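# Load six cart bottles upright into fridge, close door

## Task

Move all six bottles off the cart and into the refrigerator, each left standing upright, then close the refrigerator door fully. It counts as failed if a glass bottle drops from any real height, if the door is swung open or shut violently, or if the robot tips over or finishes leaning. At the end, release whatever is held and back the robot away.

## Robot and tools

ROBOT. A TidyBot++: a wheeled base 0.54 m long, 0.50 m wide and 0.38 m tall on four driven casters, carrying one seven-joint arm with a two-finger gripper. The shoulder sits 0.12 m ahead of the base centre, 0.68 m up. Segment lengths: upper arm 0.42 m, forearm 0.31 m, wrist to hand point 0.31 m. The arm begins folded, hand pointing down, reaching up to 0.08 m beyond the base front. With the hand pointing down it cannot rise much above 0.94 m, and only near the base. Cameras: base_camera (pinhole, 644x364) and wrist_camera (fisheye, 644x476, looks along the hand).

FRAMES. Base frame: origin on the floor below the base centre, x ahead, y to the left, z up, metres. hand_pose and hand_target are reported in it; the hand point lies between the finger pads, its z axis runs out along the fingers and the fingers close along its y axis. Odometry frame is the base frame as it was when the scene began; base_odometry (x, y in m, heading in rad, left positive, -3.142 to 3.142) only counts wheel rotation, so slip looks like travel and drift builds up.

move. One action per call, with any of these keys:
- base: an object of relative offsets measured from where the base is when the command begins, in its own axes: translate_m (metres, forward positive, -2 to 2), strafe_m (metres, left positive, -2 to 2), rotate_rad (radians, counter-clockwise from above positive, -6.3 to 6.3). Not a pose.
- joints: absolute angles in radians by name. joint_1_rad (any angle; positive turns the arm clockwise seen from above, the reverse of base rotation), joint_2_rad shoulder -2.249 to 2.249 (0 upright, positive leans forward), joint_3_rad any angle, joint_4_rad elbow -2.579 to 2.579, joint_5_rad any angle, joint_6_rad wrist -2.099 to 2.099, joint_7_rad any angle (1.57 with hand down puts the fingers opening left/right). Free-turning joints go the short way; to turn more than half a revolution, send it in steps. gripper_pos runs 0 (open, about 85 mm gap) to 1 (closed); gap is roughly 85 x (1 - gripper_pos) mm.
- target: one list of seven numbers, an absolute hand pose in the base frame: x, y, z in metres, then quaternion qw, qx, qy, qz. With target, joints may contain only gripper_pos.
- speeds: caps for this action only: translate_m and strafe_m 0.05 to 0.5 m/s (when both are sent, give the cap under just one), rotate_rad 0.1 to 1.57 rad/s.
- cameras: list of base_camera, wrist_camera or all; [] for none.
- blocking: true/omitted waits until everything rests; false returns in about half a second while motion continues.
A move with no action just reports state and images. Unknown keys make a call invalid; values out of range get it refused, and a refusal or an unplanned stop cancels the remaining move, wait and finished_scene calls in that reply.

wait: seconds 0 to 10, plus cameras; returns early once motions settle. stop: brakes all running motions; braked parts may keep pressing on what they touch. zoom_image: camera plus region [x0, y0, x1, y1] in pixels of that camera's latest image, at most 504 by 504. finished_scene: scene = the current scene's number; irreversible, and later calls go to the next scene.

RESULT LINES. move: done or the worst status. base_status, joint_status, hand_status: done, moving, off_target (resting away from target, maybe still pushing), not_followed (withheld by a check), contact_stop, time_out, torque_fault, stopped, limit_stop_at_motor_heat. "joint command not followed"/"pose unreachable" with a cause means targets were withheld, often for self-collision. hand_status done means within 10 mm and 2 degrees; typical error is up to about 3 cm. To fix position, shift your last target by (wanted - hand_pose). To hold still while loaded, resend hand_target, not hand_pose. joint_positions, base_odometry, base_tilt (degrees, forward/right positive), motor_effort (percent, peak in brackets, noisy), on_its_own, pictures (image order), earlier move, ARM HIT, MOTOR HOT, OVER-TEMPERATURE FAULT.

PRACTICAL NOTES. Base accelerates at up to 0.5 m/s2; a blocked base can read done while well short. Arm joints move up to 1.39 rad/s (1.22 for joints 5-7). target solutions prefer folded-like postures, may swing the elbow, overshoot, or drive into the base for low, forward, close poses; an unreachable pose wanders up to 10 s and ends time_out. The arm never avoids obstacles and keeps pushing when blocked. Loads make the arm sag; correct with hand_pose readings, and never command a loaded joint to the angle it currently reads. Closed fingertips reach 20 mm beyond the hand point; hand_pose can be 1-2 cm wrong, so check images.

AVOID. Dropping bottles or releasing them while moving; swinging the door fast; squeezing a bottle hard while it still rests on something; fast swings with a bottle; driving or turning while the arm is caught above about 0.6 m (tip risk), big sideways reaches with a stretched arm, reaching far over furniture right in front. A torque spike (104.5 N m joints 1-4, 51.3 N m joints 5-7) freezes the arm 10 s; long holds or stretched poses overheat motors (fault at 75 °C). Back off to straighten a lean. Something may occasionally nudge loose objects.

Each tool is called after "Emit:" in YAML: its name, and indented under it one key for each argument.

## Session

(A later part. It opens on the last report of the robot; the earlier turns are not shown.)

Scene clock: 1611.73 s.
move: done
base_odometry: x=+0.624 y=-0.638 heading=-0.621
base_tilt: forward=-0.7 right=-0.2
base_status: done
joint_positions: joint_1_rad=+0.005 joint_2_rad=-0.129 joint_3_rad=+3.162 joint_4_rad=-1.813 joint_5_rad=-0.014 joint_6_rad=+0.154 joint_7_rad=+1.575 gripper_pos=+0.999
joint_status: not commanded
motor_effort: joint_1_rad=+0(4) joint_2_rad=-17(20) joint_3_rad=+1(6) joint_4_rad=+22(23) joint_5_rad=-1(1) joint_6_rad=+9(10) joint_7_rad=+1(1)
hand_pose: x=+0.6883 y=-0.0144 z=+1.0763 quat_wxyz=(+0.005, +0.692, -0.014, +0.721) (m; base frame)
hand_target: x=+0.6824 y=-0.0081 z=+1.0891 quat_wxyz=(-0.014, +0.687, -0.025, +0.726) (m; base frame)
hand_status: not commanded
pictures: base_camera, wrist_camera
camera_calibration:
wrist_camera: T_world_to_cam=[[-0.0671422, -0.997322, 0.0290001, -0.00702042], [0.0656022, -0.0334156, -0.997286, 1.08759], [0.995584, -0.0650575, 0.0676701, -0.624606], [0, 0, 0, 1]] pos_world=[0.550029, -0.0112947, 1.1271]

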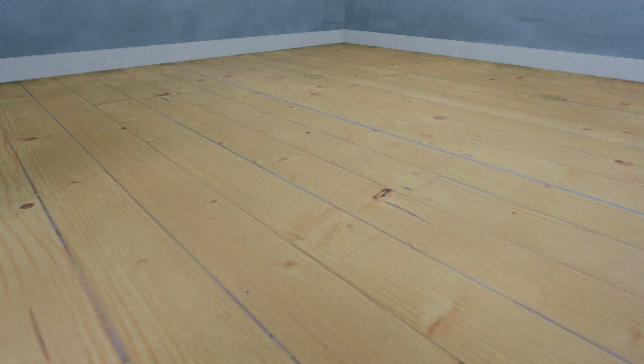

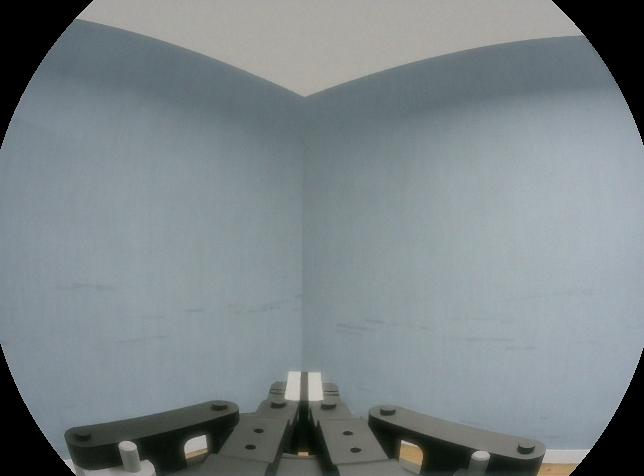

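Emit:
move:
  base: {"translate_m": 0.836, "strafe_m": -0.093}
  cameras: []

Emit:
move:
  base: {"rotate_rad": 1.594}
  cameras: ["wrist_camera", "base_camera"]

Scene clock: 1623.80 s.
move: done
base_odometry: x=+1.250 y=-1.200 heading=-0.621
base_tilt: forward=-0.7 right=-0.2
base_status: done
joint_positions: joint_1_rad=+0.005 joint_2_rad=-0.132 joint_3_rad=+3.162 joint_4_rad=-1.813 joint_5_rad=-0.014 joint_6_rad=+0.154 joint_7_rad=+1.575 gripper_pos=+0.999
joint_status: not commanded
motor_effort: joint_1_rad=+1(1) joint_2_rad=-17(21) joint_3_rad=+1(2) joint_4_rad=+23(23) joint_5_rad=-1(1) joint_6_rad=+9(10) joint_7_rad=+0(1)
hand_pose: x=+0.6872 y=-0.0144 z=+1.0780 quat_wxyz=(+0.005, +0.691, -0.014, +0.722) (m; base frame)
hand_target: x=+0.6824 y=-0.0081 z=+1.0891 quat_wxyz=(-0.014, +0.687, -0.025, +0.726) (m; base frame)
hand_status: not commanded
pictures: none
No camera images: "cameras" was empty.

Scene clock: 1626.17 s.
move: done
base_odometry: x=+1.250 y=-1.200 heading=+0.972
base_tilt: forward=-0.7 right=-0.2
base_status: done
joint_positions: joint_1_rad=+0.000 joint_2_rad=-0.132 joint_3_rad=+3.151 joint_4_rad=-1.813 joint_5_rad=-0.014 joint_6_rad=+0.154 joint_7_rad=+1.575 gripper_pos=+0.999
joint_status: not commanded
motor_effort: joint_1_rad=+1(3) joint_2_rad=-18(20) joint_3_rad=+1(4) joint_4_rad=+23(23) joint_5_rad=-1(1) joint_6_rad=+9(10) joint_7_rad=+1(1)
hand_pose: x=+0.6872 y=-0.0055 z=+1.0780 quat_wxyz=(+0.000, +0.691, -0.008, +0.722) (m; base frame)
hand_target: x=+0.6824 y=-0.0081 z=+1.0891 quat_wxyz=(-0.014, +0.687, -0.025, +0.726) (m; base frame)
hand_status: not commanded
pictures: base_camera, wrist_camera
camera_calibration:
wrist_camera: T_world_to_cam=[[-0.0525085, -0.998165, 0.0301673, -0.00956401], [0.0690248, -0.0337644, -0.997043, 1.08701], [0.996232, -0.0502709, 0.070671, -0.626609], [0, 0, 0, 1]] pos_world=[0.548716, -0.00434457, 1.12836]

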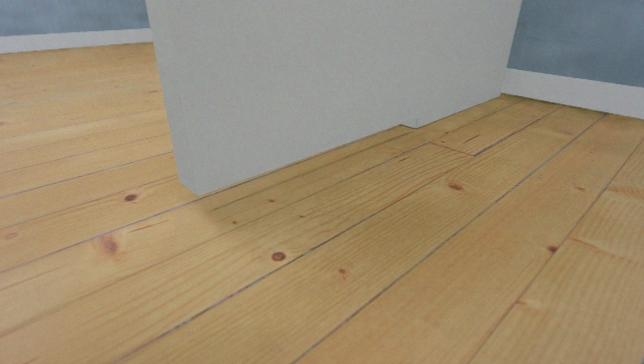

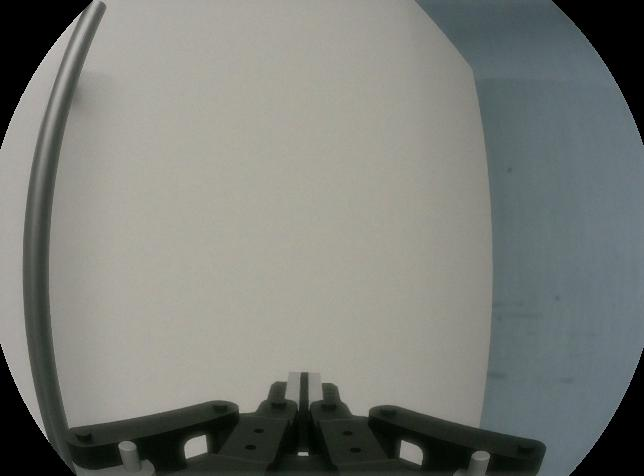

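Emit:
move:
  base: {"translate_m": 0.127, "strafe_m": -0.042}
  speeds: {"translate_m": 0.2}
  cameras: ["wrist_camera", "base_camera"]

Scene clock: 1665.40 s.
move: done
base_odometry: x=+1.356 y=-1.118 heading=+0.973
base_tilt: forward=-0.7 right=-0.2
base_status: done
joint_positions: joint_1_rad=+0.000 joint_2_rad=-0.133 joint_3_rad=+3.151 joint_4_rad=-1.813 joint_5_rad=-0.014 joint_6_rad=+0.154 joint_7_rad=+1.575 gripper_pos=+0.999
joint_status: not commanded
motor_effort: joint_1_rad=+0(1) joint_2_rad=-17(20) joint_3_rad=+1(3) joint_4_rad=+23(24) joint_5_rad=-1(1) joint_6_rad=+10(10) joint_7_rad=+0(1)
hand_pose: x=+0.6869 y=-0.0055 z=+1.0785 quat_wxyz=(+0.000, +0.691, -0.008, +0.723) (m; base frame)
hand_target: x=+0.6824 y=-0.0081 z=+1.0891 quat_wxyz=(-0.014, +0.687, -0.025, +0.726) (m; base frame)
hand_status: not commanded
pictures: base_camera, wrist_camera
camera_calibration:
wrist_camera: T_world_to_cam=[[-0.052535, -0.998165, 0.0301213, -0.00952948], [0.0699038, -0.0337647, -0.996982, 1.08686], [0.996169, -0.0502709, 0.0715493, -0.627201], [0, 0, 0, 1]] pos_world=[0.548322, -0.00434444, 1.12874]

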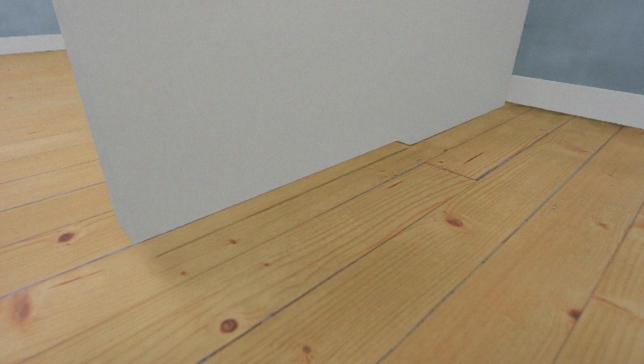

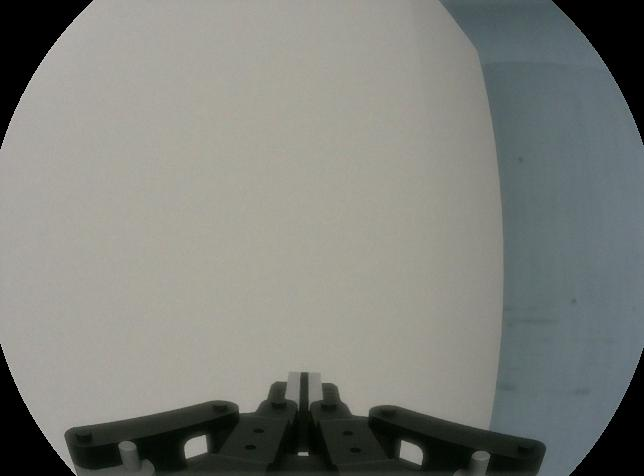

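Emit:
move:
  base: {"translate_m": 0.0566, "strafe_m": 0.0566}
  speeds: {"translate_m": 0.08}
  cameras: ["base_camera", "wrist_camera"]

Scene clock: 1672.80 s.
move: done
base_odometry: x=+1.341 y=-1.039 heading=+0.973
base_tilt: forward=-0.7 right=-0.2
base_status: done
joint_positions: joint_1_rad=+0.000 joint_2_rad=-0.133 joint_3_rad=+3.152 joint_4_rad=-1.813 joint_5_rad=-0.014 joint_6_rad=+0.154 joint_7_rad=+1.575 gripper_pos=+0.999
joint_status: not commanded
motor_effort: joint_1_rad=+0(2) joint_2_rad=-17(19) joint_3_rad=+1(3) joint_4_rad=+23(23) joint_5_rad=-1(1) joint_6_rad=+9(10) joint_7_rad=+1(1)
hand_pose: x=+0.6868 y=-0.0057 z=+1.0786 quat_wxyz=(+0.000, +0.691, -0.008, +0.723) (m; base frame)
hand_target: x=+0.6824 y=-0.0081 z=+1.0891 quat_wxyz=(-0.014, +0.687, -0.025, +0.726) (m; base frame)
hand_status: not commanded
pictures: base_camera, wrist_camera
camera_calibration:
wrist_camera: T_world_to_cam=[[-0.0528884, -0.998148, 0.0300669, -0.00945019], [0.0700385, -0.0337427, -0.996973, 1.08684], [0.996141, -0.0506225, 0.0716934, -0.6273], [0, 0, 0, 1]] pos_world=[0.548259, -0.00451536, 1.12881]

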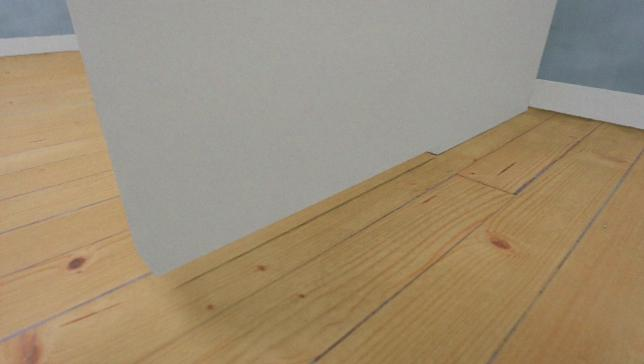

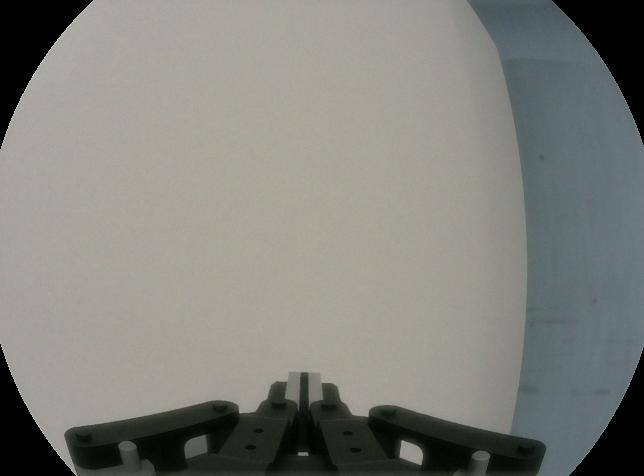

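Emit:
move:
  base: {"translate_m": 0.0354, "strafe_m": 0.0354}
  speeds: {"translate_m": 0.08}
  cameras: ["base_camera", "wrist_camera"]

Scene clock: 1675.90 s.
move: done
base_odometry: x=+1.332 y=-0.990 heading=+0.972
base_tilt: forward=-0.7 right=-0.2
base_status: done
joint_positions: joint_1_rad=+0.028 joint_2_rad=-0.150 joint_3_rad=+3.187 joint_4_rad=-1.813 joint_5_rad=-0.014 joint_6_rad=+0.153 joint_7_rad=+1.575 gripper_pos=+0.999
joint_status: not commanded
motor_effort: joint_1_rad=-6(8) joint_2_rad=-14(19) joint_3_rad=-5(8) joint_4_rad=+23(26) joint_5_rad=+0(1) joint_6_rad=+9(11) joint_7_rad=+0(1)
hand_pose: x=+0.6787 y=-0.0429 z=+1.0883 quat_wxyz=(+0.021, +0.684, -0.032, +0.728) (m; base frame)
hand_target: x=+0.6824 y=-0.0081 z=+1.0891 quat_wxyz=(-0.014, +0.687, -0.025, +0.726) (m; base frame)
hand_status: not commanded
pictures: base_camera, wrist_camera
camera_calibration:
wrist_camera: T_world_to_cam=[[-0.115662, -0.993001, 0.0239096, 0.00224011], [0.0850623, -0.0338848, -0.995799, 1.08433], [0.98964, -0.113142, 0.0883861, -0.638252], [0, 0, 0, 1]] pos_world=[0.539664, -0.0332467, 1.13613]

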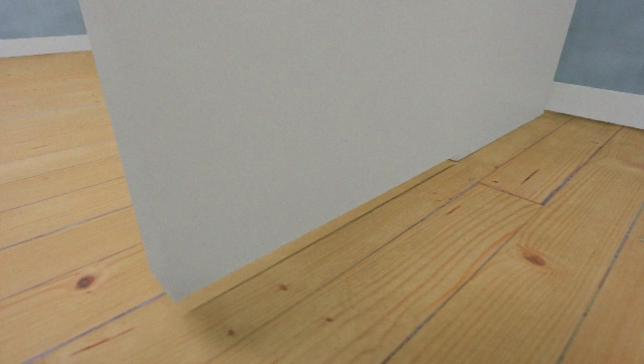

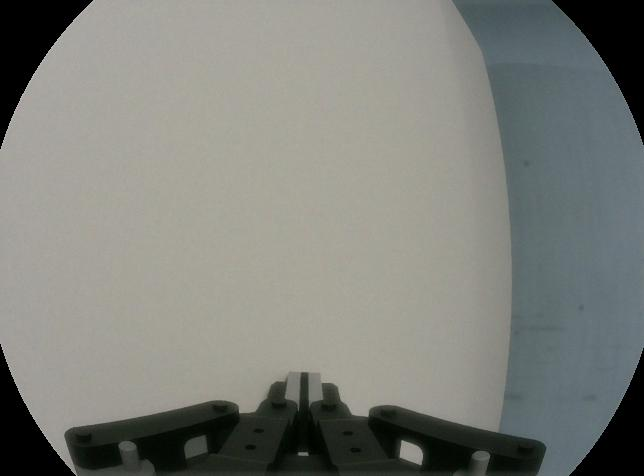

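Emit:
move:
  base: {"translate_m": 0.0283, "strafe_m": 0.0283}
  speeds: {"translate_m": 0.06}
  cameras: ["base_camera"]

Scene clock: 1682.00 s.
move: done
base_odometry: x=+1.325 y=-0.951 heading=+0.972
base_tilt: forward=-0.7 right=-0.2
base_status: done
joint_positions: joint_1_rad=+0.055 joint_2_rad=-0.167 joint_3_rad=+3.212 joint_4_rad=-1.811 joint_5_rad=-0.014 joint_6_rad=+0.151 joint_7_rad=+1.575 gripper_pos=+0.999
joint_status: not commanded
motor_effort: joint_1_rad=-10(14) joint_2_rad=-10(14) joint_3_rad=-10(14) joint_4_rad=+22(28) joint_5_rad=+0(1) joint_6_rad=+9(13) joint_7_rad=+0(0)
hand_pose: x=+0.6689 y=-0.0734 z=+1.0979 quat_wxyz=(+0.039, +0.677, -0.051, +0.733) (m; base frame)
hand_target: x=+0.6824 y=-0.0081 z=+1.0891 quat_wxyz=(-0.014, +0.687, -0.025, +0.726) (m; base frame)
hand_status: not commanded
pictures: base_camera

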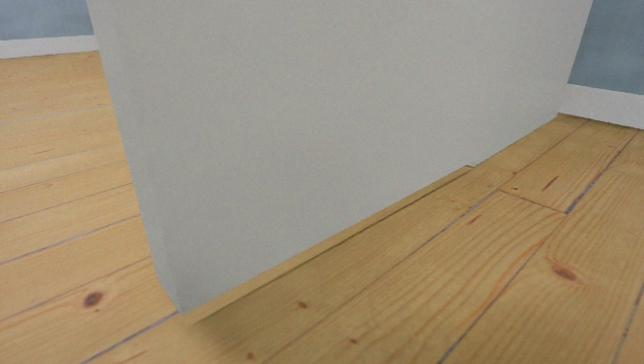

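Emit:
move:
  base: {"translate_m": 0.0354, "strafe_m": 0.0212}
  speeds: {"translate_m": 0.06}
  cameras: ["base_camera", "wrist_camera"]

Scene clock: 1687.07 s.
move: done
base_odometry: x=+1.327 y=-0.910 heading=+0.972
base_tilt: forward=-0.7 right=-0.2
base_status: done
joint_positions: joint_1_rad=+0.007 joint_2_rad=-0.153 joint_3_rad=+3.155 joint_4_rad=-1.807 joint_5_rad=-0.014 joint_6_rad=+0.147 joint_7_rad=+1.575 gripper_pos=+0.999
joint_status: not commanded
motor_effort: joint_1_rad=+0(15) joint_2_rad=-16(18) joint_3_rad=+1(15) joint_4_rad=+22(28) joint_5_rad=-1(1) joint_6_rad=+9(12) joint_7_rad=+0(1)
hand_pose: x=+0.6790 y=-0.0118 z=+1.0910 quat_wxyz=(+0.004, +0.684, -0.012, +0.729) (m; base frame)
hand_target: x=+0.6824 y=-0.0081 z=+1.0891 quat_wxyz=(-0.014, +0.687, -0.025, +0.726) (m; base frame)
hand_status: not commanded
pictures: base_camera, wrist_camera
camera_calibration:
wrist_camera: T_world_to_cam=[[-0.0638687, -0.997551, 0.0284952, -0.00715495], [0.0883303, -0.0340922, -0.995508, 1.08554], [0.994042, -0.0610648, 0.0902914, -0.639719], [0, 0, 0, 1]] pos_world=[0.539564, -0.00919328, 1.13863]

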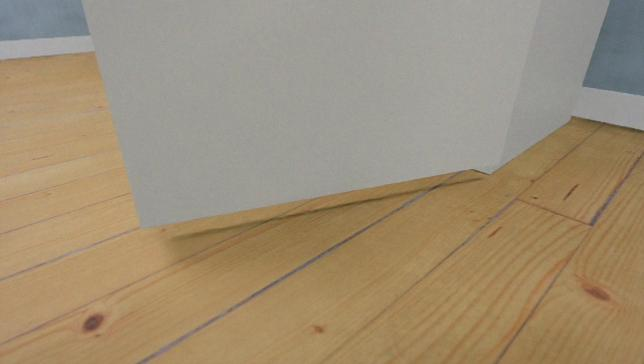

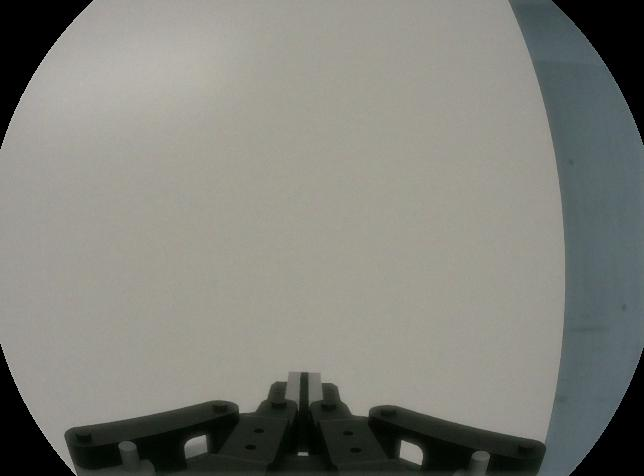

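Emit:
wait:
  seconds: 0.5
  cameras: ["base_camera"]

Scene clock: 1689.17 s.
base_odometry: x=+1.327 y=-0.910 heading=+0.972
base_tilt: forward=-0.7 right=-0.2
base_status: done
joint_positions: joint_1_rad=+0.007 joint_2_rad=-0.153 joint_3_rad=+3.155 joint_4_rad=-1.807 joint_5_rad=-0.014 joint_6_rad=+0.147 joint_7_rad=+1.575 gripper_pos=+0.999
joint_status: not commanded
motor_effort: joint_1_rad=+0(15) joint_2_rad=-17(18) joint_3_rad=+1(15) joint_4_rad=+23(28) joint_5_rad=-1(1) joint_6_rad=+9(12) joint_7_rad=+0(1)
hand_pose: x=+0.6790 y=-0.0118 z=+1.0910 quat_wxyz=(+0.004, +0.684, -0.012, +0.729) (m; base frame)
hand_target: x=+0.6824 y=-0.0081 z=+1.0891 quat_wxyz=(-0.014, +0.687, -0.025, +0.726) (m; base frame)
hand_status: not commanded
wait: 0.50 s; at rest from the start
pictures: base_camera

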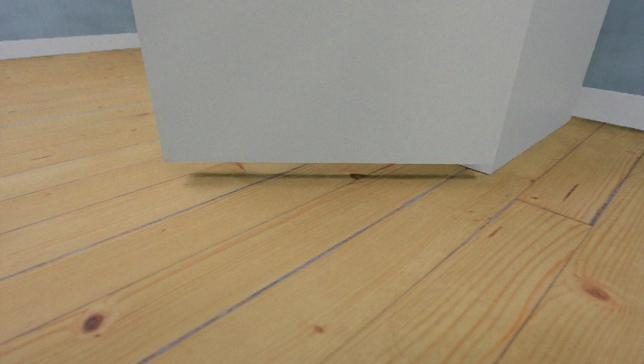

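Emit:
wait:
  seconds: 1.0
  cameras: ["base_camera", "wrist_camera"]

Scene clock: 1692.57 s.
base_odometry: x=+1.327 y=-0.910 heading=+0.972
base_tilt: forward=-0.7 right=-0.2
base_status: done
joint_positions: joint_1_rad=+0.007 joint_2_rad=-0.153 joint_3_rad=+3.155 joint_4_rad=-1.807 joint_5_rad=-0.014 joint_6_rad=+0.147 joint_7_rad=+1.575 gripper_pos=+0.999
joint_status: not commanded
motor_effort: joint_1_rad=+0(15) joint_2_rad=-16(18) joint_3_rad=+1(15) joint_4_rad=+22(28) joint_5_rad=-1(1) joint_6_rad=+9(12) joint_7_rad=+0(1)
hand_pose: x=+0.6790 y=-0.0118 z=+1.0910 quat_wxyz=(+0.004, +0.684, -0.012, +0.729) (m; base frame)
hand_target: x=+0.6824 y=-0.0081 z=+1.0891 quat_wxyz=(-0.014, +0.687, -0.025, +0.726) (m; base frame)
hand_status: not commanded
wait: 1.00 s; at rest from the start
pictures: base_camera, wrist_camera
camera_calibration:
wrist_camera: T_world_to_cam=[[-0.0638687, -0.997551, 0.0284952, -0.00715495], [0.0883303, -0.0340922, -0.995508, 1.08554], [0.994042, -0.0610648, 0.0902914, -0.639719], [0, 0, 0, 1]] pos_world=[0.539564, -0.00919328, 1.13863]

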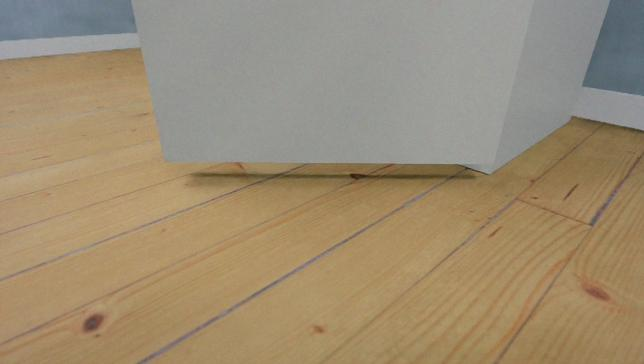

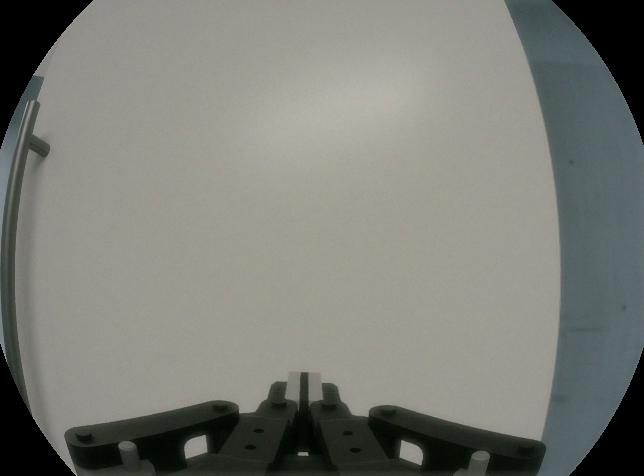

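Emit:
move:
  base: {"translate_m": 0.131, "strafe_m": 0.203}
  speeds: {"translate_m": 0.15}
  cameras: ["base_camera", "wrist_camera"]

Scene clock: 1740.37 s.
move: done
base_odometry: x=+1.233 y=-0.687 heading=+0.972
base_tilt: forward=-0.7 right=-0.2
base_status: done
joint_positions: joint_1_rad=+0.007 joint_2_rad=-0.151 joint_3_rad=+3.156 joint_4_rad=-1.807 joint_5_rad=-0.014 joint_6_rad=+0.147 joint_7_rad=+1.575 gripper_pos=+0.999
joint_status: not commanded
motor_effort: joint_1_rad=+1(2) joint_2_rad=-16(18) joint_3_rad=+2(3) joint_4_rad=+22(23) joint_5_rad=-1(1) joint_6_rad=+9(10) joint_7_rad=+0(1)
hand_pose: x=+0.6795 y=-0.0119 z=+1.0903 quat_wxyz=(+0.004, +0.685, -0.012, +0.729) (m; base frame)
hand_target: x=+0.6824 y=-0.0081 z=+1.0891 quat_wxyz=(-0.014, +0.687, -0.025, +0.726) (m; base frame)
hand_status: not commanded
pictures: base_camera, wrist_camera
camera_calibration:
wrist_camera: T_world_to_cam=[[-0.0639211, -0.997547, 0.0285353, -0.00717593], [0.0871573, -0.0340648, -0.995612, 1.08575], [0.994142, -0.0611536, 0.0891209, -0.638935], [0, 0, 0, 1]] pos_world=[0.540102, -0.00924557, 1.13813]

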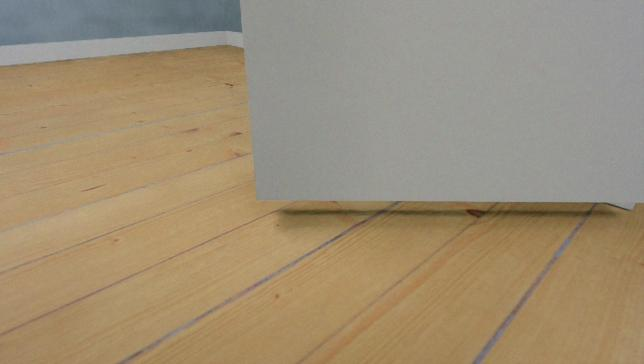

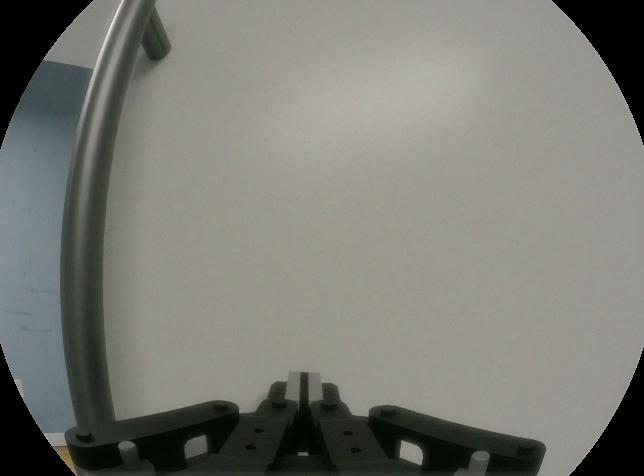

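Emit:
move:
  base: {"translate_m": 0.06}
  speeds: {"translate_m": 0.05}
  cameras: ["base_camera"]

Scene clock: 1750.03 s.
move: done
base_odometry: x=+1.267 y=-0.637 heading=+0.972
base_tilt: forward=-0.7 right=-0.2
base_status: done
joint_positions: joint_1_rad=+0.007 joint_2_rad=-0.150 joint_3_rad=+3.156 joint_4_rad=-1.808 joint_5_rad=-0.014 joint_6_rad=+0.147 joint_7_rad=+1.575 gripper_pos=+0.999
joint_status: not commanded
motor_effort: joint_1_rad=+1(1) joint_2_rad=-16(19) joint_3_rad=+1(2) joint_4_rad=+22(23) joint_5_rad=-1(1) joint_6_rad=+9(10) joint_7_rad=+0(1)
hand_pose: x=+0.6801 y=-0.0119 z=+1.0894 quat_wxyz=(+0.004, +0.685, -0.012, +0.728) (m; base frame)
hand_target: x=+0.6824 y=-0.0081 z=+1.0891 quat_wxyz=(-0.014, +0.687, -0.025, +0.726) (m; base frame)
hand_status: not commanded
pictures: base_camera

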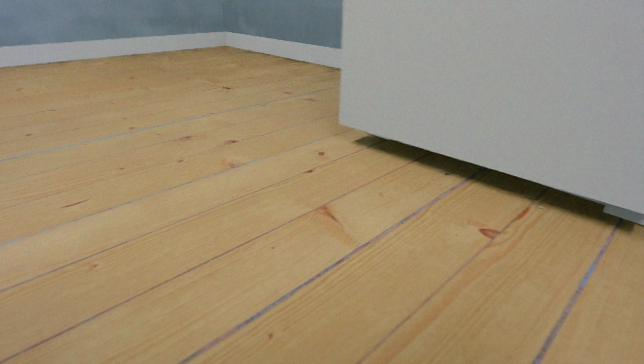

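Emit:
wait:
  seconds: 1.0
  cameras: ["base_camera", "wrist_camera"]

Scene clock: 1753.47 s.
base_odometry: x=+1.267 y=-0.637 heading=+0.972
base_tilt: forward=-0.7 right=-0.2
base_status: done
joint_positions: joint_1_rad=+0.007 joint_2_rad=-0.150 joint_3_rad=+3.156 joint_4_rad=-1.808 joint_5_rad=-0.014 joint_6_rad=+0.147 joint_7_rad=+1.575 gripper_pos=+0.999
joint_status: not commanded
motor_effort: joint_1_rad=+0(1) joint_2_rad=-17(19) joint_3_rad=+1(2) joint_4_rad=+22(23) joint_5_rad=-1(1) joint_6_rad=+9(10) joint_7_rad=+0(1)
hand_pose: x=+0.6801 y=-0.0119 z=+1.0894 quat_wxyz=(+0.004, +0.685, -0.012, +0.728) (m; base frame)
hand_target: x=+0.6824 y=-0.0081 z=+1.0891 quat_wxyz=(-0.014, +0.687, -0.025, +0.726) (m; base frame)
hand_status: not commanded
wait: 1.00 s; at rest from the start
pictures: base_camera, wrist_camera
camera_calibration:
wrist_camera: T_world_to_cam=[[-0.0638692, -0.997548, 0.0286289, -0.0072519], [0.085454, -0.0340489, -0.99576, 1.0861], [0.994293, -0.0611519, 0.0874191, -0.637701], [0, 0, 0, 1]] pos_world=[0.540786, -0.00925009, 1.13745]

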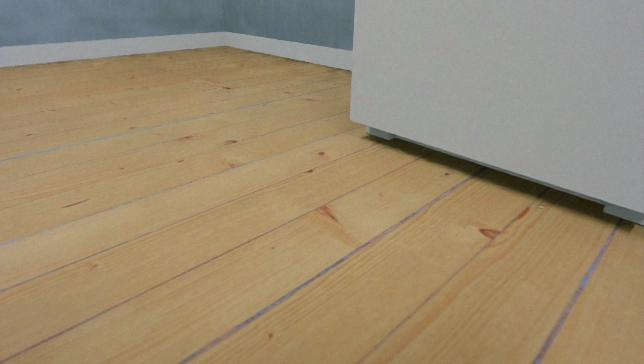

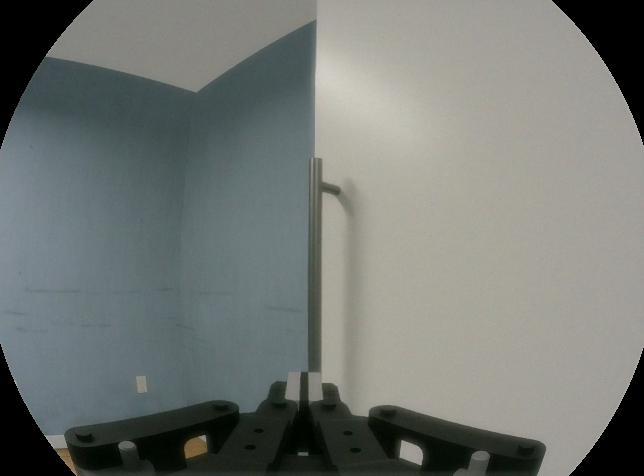

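Emit:
move:
  base: {"translate_m": 0.39, "strafe_m": 0.46, "rotate_rad": -0.784}
  speeds: {"translate_m": 0.3}
  cameras: ["base_camera", "wrist_camera"]

Scene clock: 1771.00 s.
move: done
base_odometry: x=+1.107 y=-0.056 heading=+0.187
base_tilt: forward=-0.7 right=-0.2
base_status: done
joint_positions: joint_1_rad=+0.006 joint_2_rad=-0.149 joint_3_rad=+3.159 joint_4_rad=-1.808 joint_5_rad=-0.014 joint_6_rad=+0.147 joint_7_rad=+1.575 gripper_pos=+0.999
joint_status: not commanded
motor_effort: joint_1_rad=+0(3) joint_2_rad=-16(18) joint_3_rad=+1(4) joint_4_rad=+22(24) joint_5_rad=-1(1) joint_6_rad=+9(10) joint_7_rad=+0(1)
hand_pose: x=+0.6803 y=-0.0135 z=+1.0891 quat_wxyz=(+0.005, +0.685, -0.013, +0.728) (m; base frame)
hand_target: x=+0.6824 y=-0.0081 z=+1.0891 quat_wxyz=(-0.014, +0.687, -0.025, +0.726) (m; base frame)
hand_status: not commanded
pictures: base_camera, wrist_camera
camera_calibration:
wrist_camera: T_world_to_cam=[[-0.0662814, -0.997403, 0.0281769, -0.00665462], [0.0848773, -0.0337726, -0.995819, 1.08622], [0.994184, -0.0636127, 0.0868954, -0.637369], [0, 0, 0, 1]] pos_world=[0.541026, -0.0104978, 1.13725]

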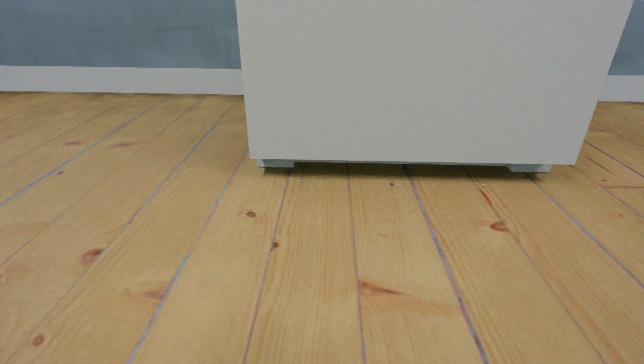

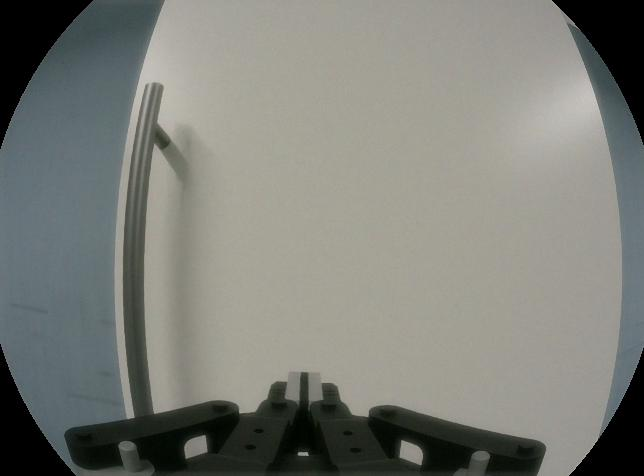

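Emit:
zoom_image:
  camera: "base_camera"
  region: [230, 100, 430, 200]

Emit:
zoom_image:
  camera: "base_camera"
  region: [430, 100, 630, 200]

Scaled by 2.520.

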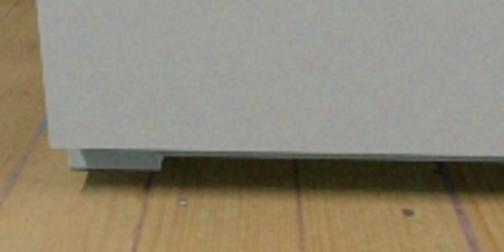

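Scaled by 2.520.

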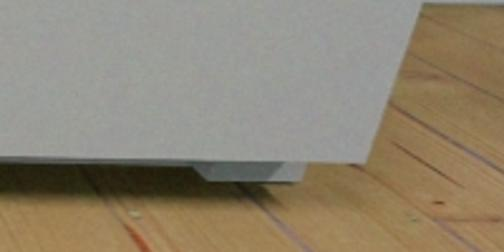

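Emit:
move:
  base: {"translate_m": 0.15, "strafe_m": 0.03}
  speeds: {"translate_m": 0.15}
  cameras: []

Emit:
move:
  base: {"translate_m": 0.04}
  speeds: {"translate_m": 0.05}
  cameras: ["wrist_camera", "base_camera"]

Scene clock: 1793.10 s.
move: done
base_odometry: x=+1.248 y=+0.002 heading=+0.188
base_tilt: forward=-0.7 right=-0.2
base_status: done
joint_positions: joint_1_rad=+0.006 joint_2_rad=-0.145 joint_3_rad=+3.159 joint_4_rad=-1.808 joint_5_rad=-0.014 joint_6_rad=+0.147 joint_7_rad=+1.575 gripper_pos=+0.999
joint_status: not commanded
motor_effort: joint_1_rad=+0(1) joint_2_rad=-18(19) joint_3_rad=+1(2) joint_4_rad=+22(24) joint_5_rad=-1(1) joint_6_rad=+9(10) joint_7_rad=+0(1)
hand_pose: x=+0.6822 y=-0.0135 z=+1.0865 quat_wxyz=(+0.005, +0.687, -0.013, +0.726) (m; base frame)
hand_target: x=+0.6824 y=-0.0081 z=+1.0891 quat_wxyz=(-0.014, +0.687, -0.025, +0.726) (m; base frame)
hand_status: not commanded
pictures: none
No camera images: "cameras" was empty.

Scene clock: 1794.43 s.
move: done
base_odometry: x=+1.287 y=+0.010 heading=+0.188
base_tilt: forward=-0.7 right=-0.2
base_status: done
joint_positions: joint_1_rad=+0.006 joint_2_rad=-0.201 joint_3_rad=+3.159 joint_4_rad=-1.844 joint_5_rad=-0.014 joint_6_rad=+0.120 joint_7_rad=+1.575 gripper_pos=+0.999
joint_status: not commanded
motor_effort: joint_1_rad=-2(2) joint_2_rad=-3(18) joint_3_rad=-1(3) joint_4_rad=+31(35) joint_5_rad=-1(1) joint_6_rad=+15(18) joint_7_rad=+0(1)
hand_pose: x=+0.6595 y=-0.0131 z=+1.0866 quat_wxyz=(+0.004, +0.690, -0.013, +0.724) (m; base frame)
hand_target: x=+0.6824 y=-0.0081 z=+1.0891 quat_wxyz=(-0.014, +0.687, -0.025, +0.726) (m; base frame)
hand_status: not commanded
pictures: base_camera, wrist_camera
camera_calibration:
wrist_camera: T_world_to_cam=[[-0.0653808, -0.997474, 0.0277743, -0.00777886], [0.073141, -0.0325494, -0.99679, 1.09422], [0.995176, -0.0631395, 0.0750843, -0.604244], [0, 0, 0, 1]] pos_world=[0.520788, -0.0102947, 1.13629]

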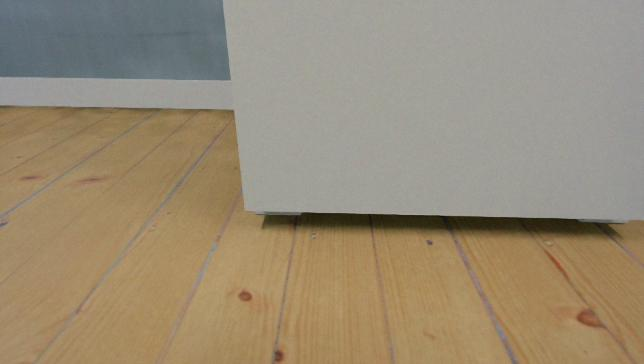

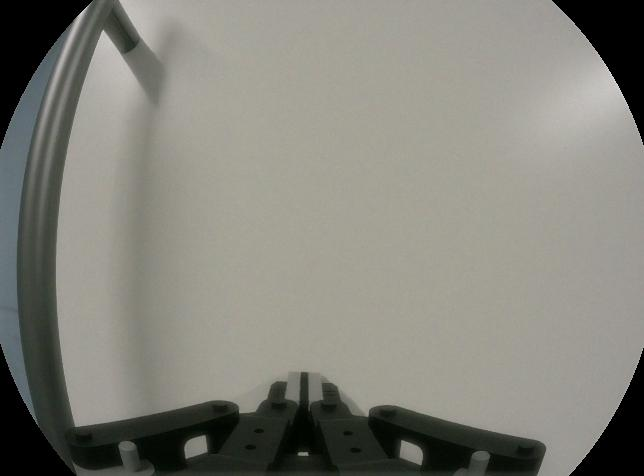

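Emit:
move:
  base: {"translate_m": -0.25}
  speeds: {"translate_m": 0.1}

Scene clock: 1808.30 s.
move: done
base_odometry: x=+1.041 y=-0.037 heading=+0.187
base_tilt: forward=-0.7 right=-0.2
base_status: done
joint_positions: joint_1_rad=+0.006 joint_2_rad=-0.147 joint_3_rad=+3.158 joint_4_rad=-1.813 joint_5_rad=-0.014 joint_6_rad=+0.134 joint_7_rad=+1.575 gripper_pos=+0.999
joint_status: not commanded
motor_effort: joint_1_rad=+1(2) joint_2_rad=-16(18) joint_3_rad=+1(3) joint_4_rad=+22(30) joint_5_rad=-1(1) joint_6_rad=+9(15) joint_7_rad=+0(1)
hand_pose: x=+0.6816 y=-0.0128 z=+1.0803 quat_wxyz=(+0.004, +0.693, -0.013, +0.721) (m; base frame)
hand_target: x=+0.6824 y=-0.0081 z=+1.0891 quat_wxyz=(-0.014, +0.687, -0.025, +0.726) (m; base frame)
hand_status: not commanded
pictures: base_camera, wrist_camera
camera_calibration:
wrist_camera: T_world_to_cam=[[-0.0644308, -0.997494, 0.0292278, -0.00803269], [0.0639356, -0.0333547, -0.997396, 1.09334], [0.995872, -0.0623944, 0.0659245, -0.616311], [0, 0, 0, 1]] pos_world=[0.543346, -0.00999896, 1.13136]

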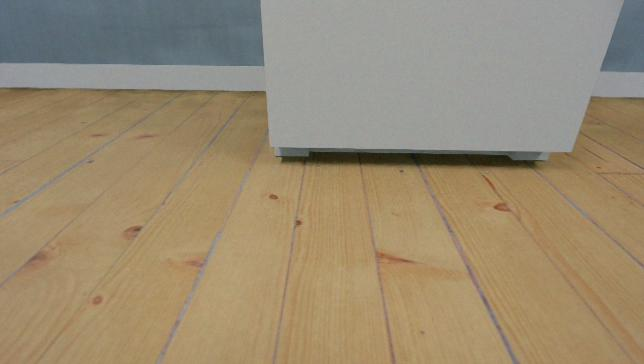

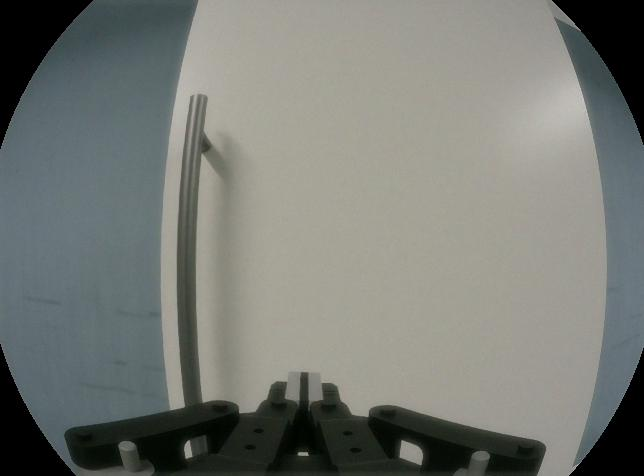

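Emit:
zoom_image:
  camera: "base_camera"
  region: [240, 90, 644, 200]

Emit:
zoom_image:
  camera: "wrist_camera"
  region: [100, 0, 330, 300]

Scaled by 1.248.

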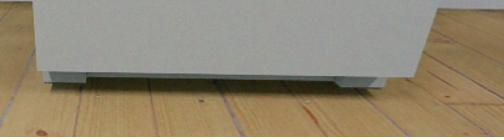

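Scaled by 1.680.

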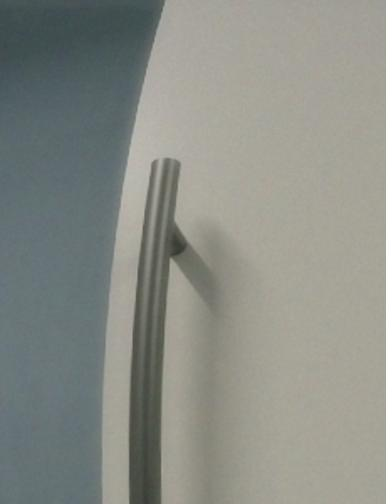

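Emit:
move:
  base: {"strafe_m": 0.7, "translate_m": -0.05, "rotate_rad": -0.75}

Scene clock: 1836.47 s.
move: done
base_odometry: x=+0.862 y=+0.642 heading=-0.563
base_tilt: forward=-0.7 right=-0.2
base_status: done
joint_positions: joint_1_rad=+0.006 joint_2_rad=-0.146 joint_3_rad=+3.157 joint_4_rad=-1.813 joint_5_rad=-0.014 joint_6_rad=+0.134 joint_7_rad=+1.575 gripper_pos=+0.999
joint_status: not commanded
motor_effort: joint_1_rad=+1(2) joint_2_rad=-17(20) joint_3_rad=+1(4) joint_4_rad=+22(24) joint_5_rad=-1(1) joint_6_rad=+9(10) joint_7_rad=+0(1)
hand_pose: x=+0.6820 y=-0.0121 z=+1.0798 quat_wxyz=(+0.004, +0.693, -0.012, +0.720) (m; base frame)
hand_target: x=+0.6824 y=-0.0081 z=+1.0891 quat_wxyz=(-0.014, +0.687, -0.025, +0.726) (m; base frame)
hand_status: not commanded
pictures: base_camera, wrist_camera
camera_calibration:
wrist_camera: T_world_to_cam=[[-0.0633534, -0.997558, 0.0293839, -0.00826777], [0.0629735, -0.0333802, -0.997457, 1.09349], [0.996002, -0.0613419, 0.0649345, -0.615644], [0, 0, 0, 1]] pos_world=[0.543798, -0.00951124, 1.13093]

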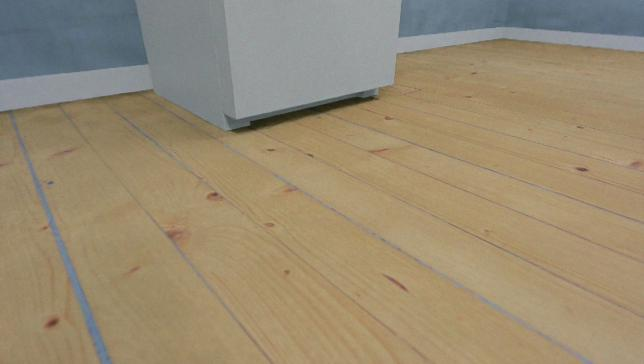

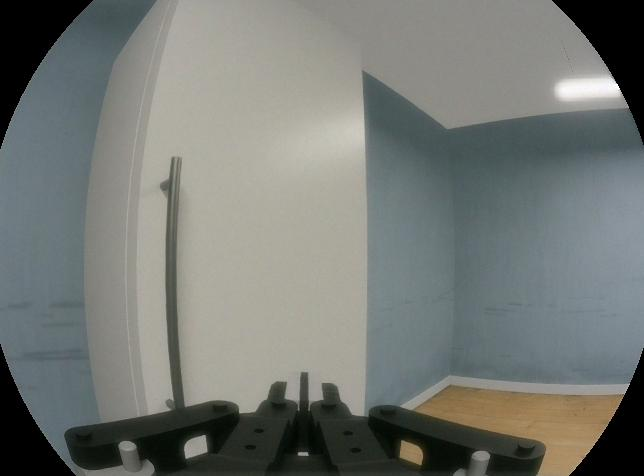

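Emit:
zoom_image:
  camera: "wrist_camera"
  region: [70, 60, 210, 240]

Emit:
zoom_image:
  camera: "wrist_camera"
  region: [70, 220, 210, 400]

Emit:
zoom_image:
  camera: "base_camera"
  region: [130, 0, 400, 150]

Scaled by 2.800.

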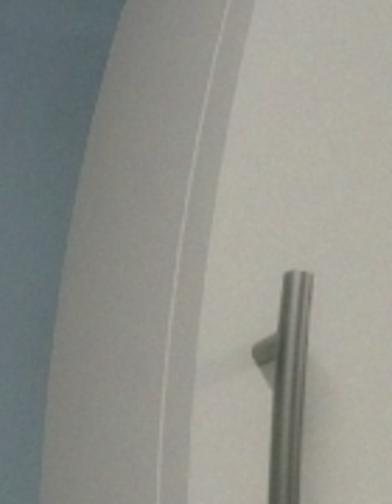

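Scaled by 2.800.

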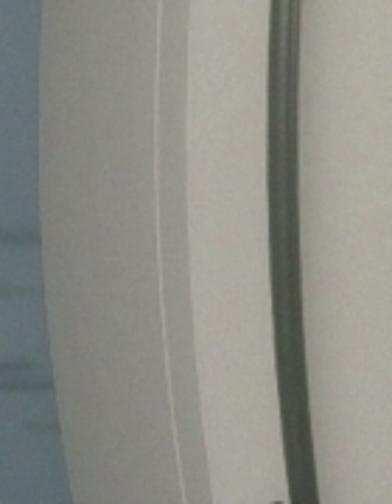

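Scaled by 1.867.

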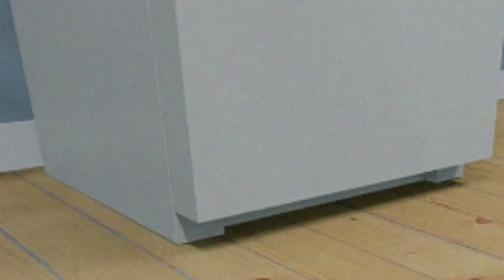

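Emit:
zoom_image:
  camera: "wrist_camera"
  region: [110, 240, 160, 290]

Emit:
zoom_image:
  camera: "base_camera"
  region: [200, 60, 270, 140]

Scaled by 10.080.

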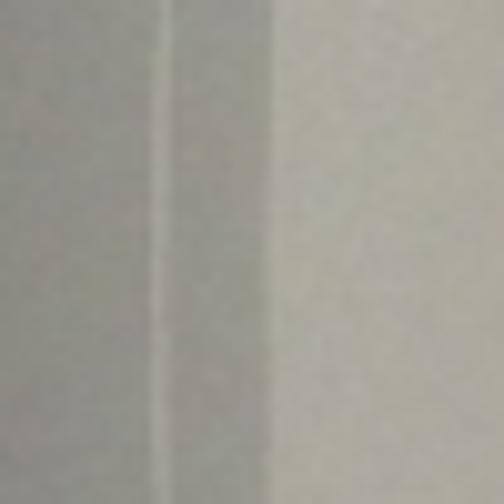

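Scaled by 6.300.

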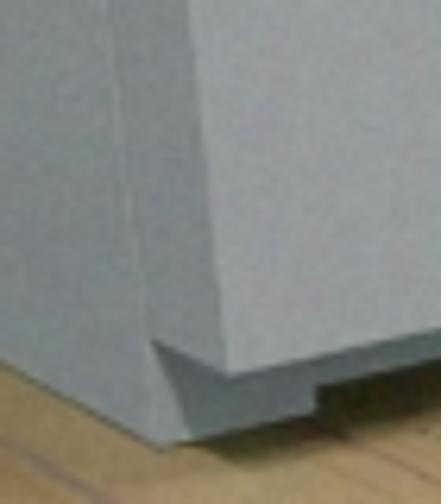

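Emit:
move:
  base: {"translate_m": 1.01, "strafe_m": -1.14, "rotate_rad": 1.5}

Scene clock: 1876.10 s.
move: done
base_odometry: x=+1.108 y=-0.862 heading=+0.938
base_tilt: forward=-0.7 right=-0.2
base_status: done
joint_positions: joint_1_rad=+0.005 joint_2_rad=-0.144 joint_3_rad=+3.154 joint_4_rad=-1.813 joint_5_rad=-0.014 joint_6_rad=+0.134 joint_7_rad=+1.575 gripper_pos=+0.999
joint_status: not commanded
motor_effort: joint_1_rad=+0(3) joint_2_rad=-16(19) joint_3_rad=+1(4) joint_4_rad=+22(23) joint_5_rad=-1(1) joint_6_rad=+10(10) joint_7_rad=+0(1)
hand_pose: x=+0.6828 y=-0.0097 z=+1.0786 quat_wxyz=(+0.003, +0.694, -0.011, +0.720) (m; base frame)
hand_target: x=+0.6824 y=-0.0081 z=+1.0891 quat_wxyz=(-0.014, +0.687, -0.025, +0.726) (m; base frame)
hand_status: not commanded
pictures: base_camera, wrist_camera
camera_calibration:
wrist_camera: T_world_to_cam=[[-0.0593032, -0.997791, 0.0299226, -0.00911881], [0.060965, -0.0335396, -0.997576, 1.09381], [0.996377, -0.0573352, 0.0628194, -0.614212], [0, 0, 0, 1]] pos_world=[0.544762, -0.00762867, 1.13002]

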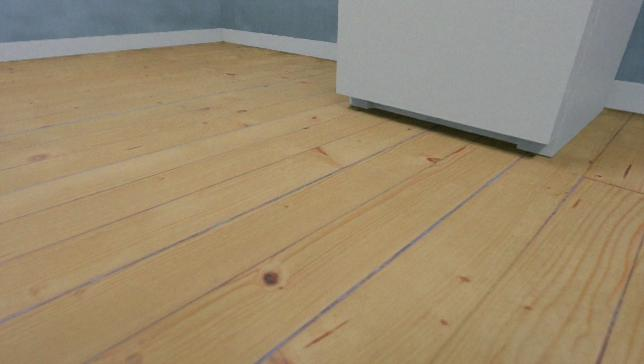

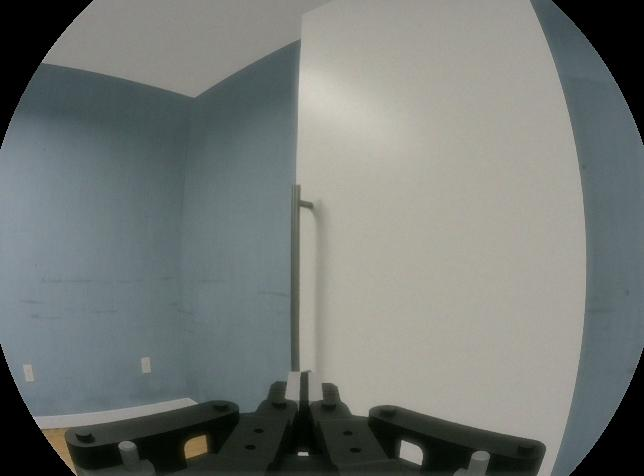

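Emit:
zoom_image:
  camera: "base_camera"
  region: [510, 0, 644, 170]

Emit:
zoom_image:
  camera: "wrist_camera"
  region: [530, 150, 630, 290]

Scaled by 2.965.

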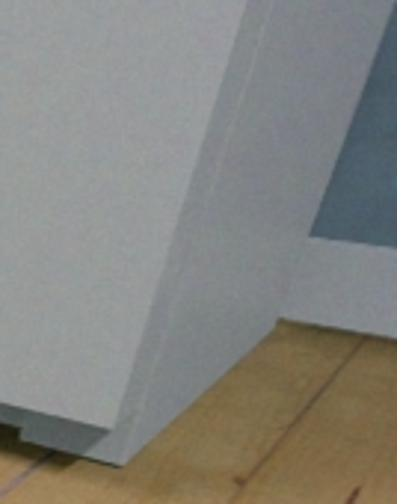

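Scaled by 3.600.

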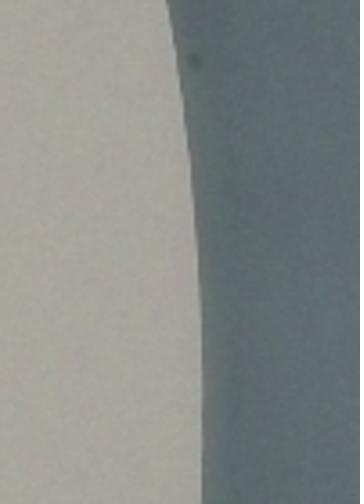

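Emit:
zoom_image:
  camera: "base_camera"
  region: [540, 70, 600, 160]

Scaled by 5.600.

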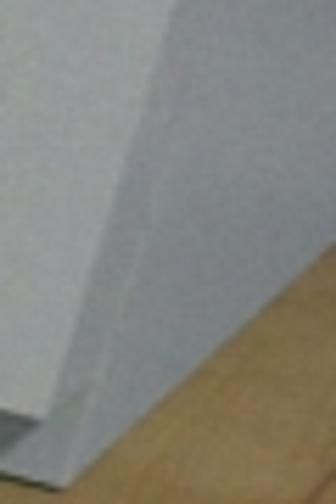

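Emit:
finished_scene:
  scene: 2

The scene is finished: the task was done.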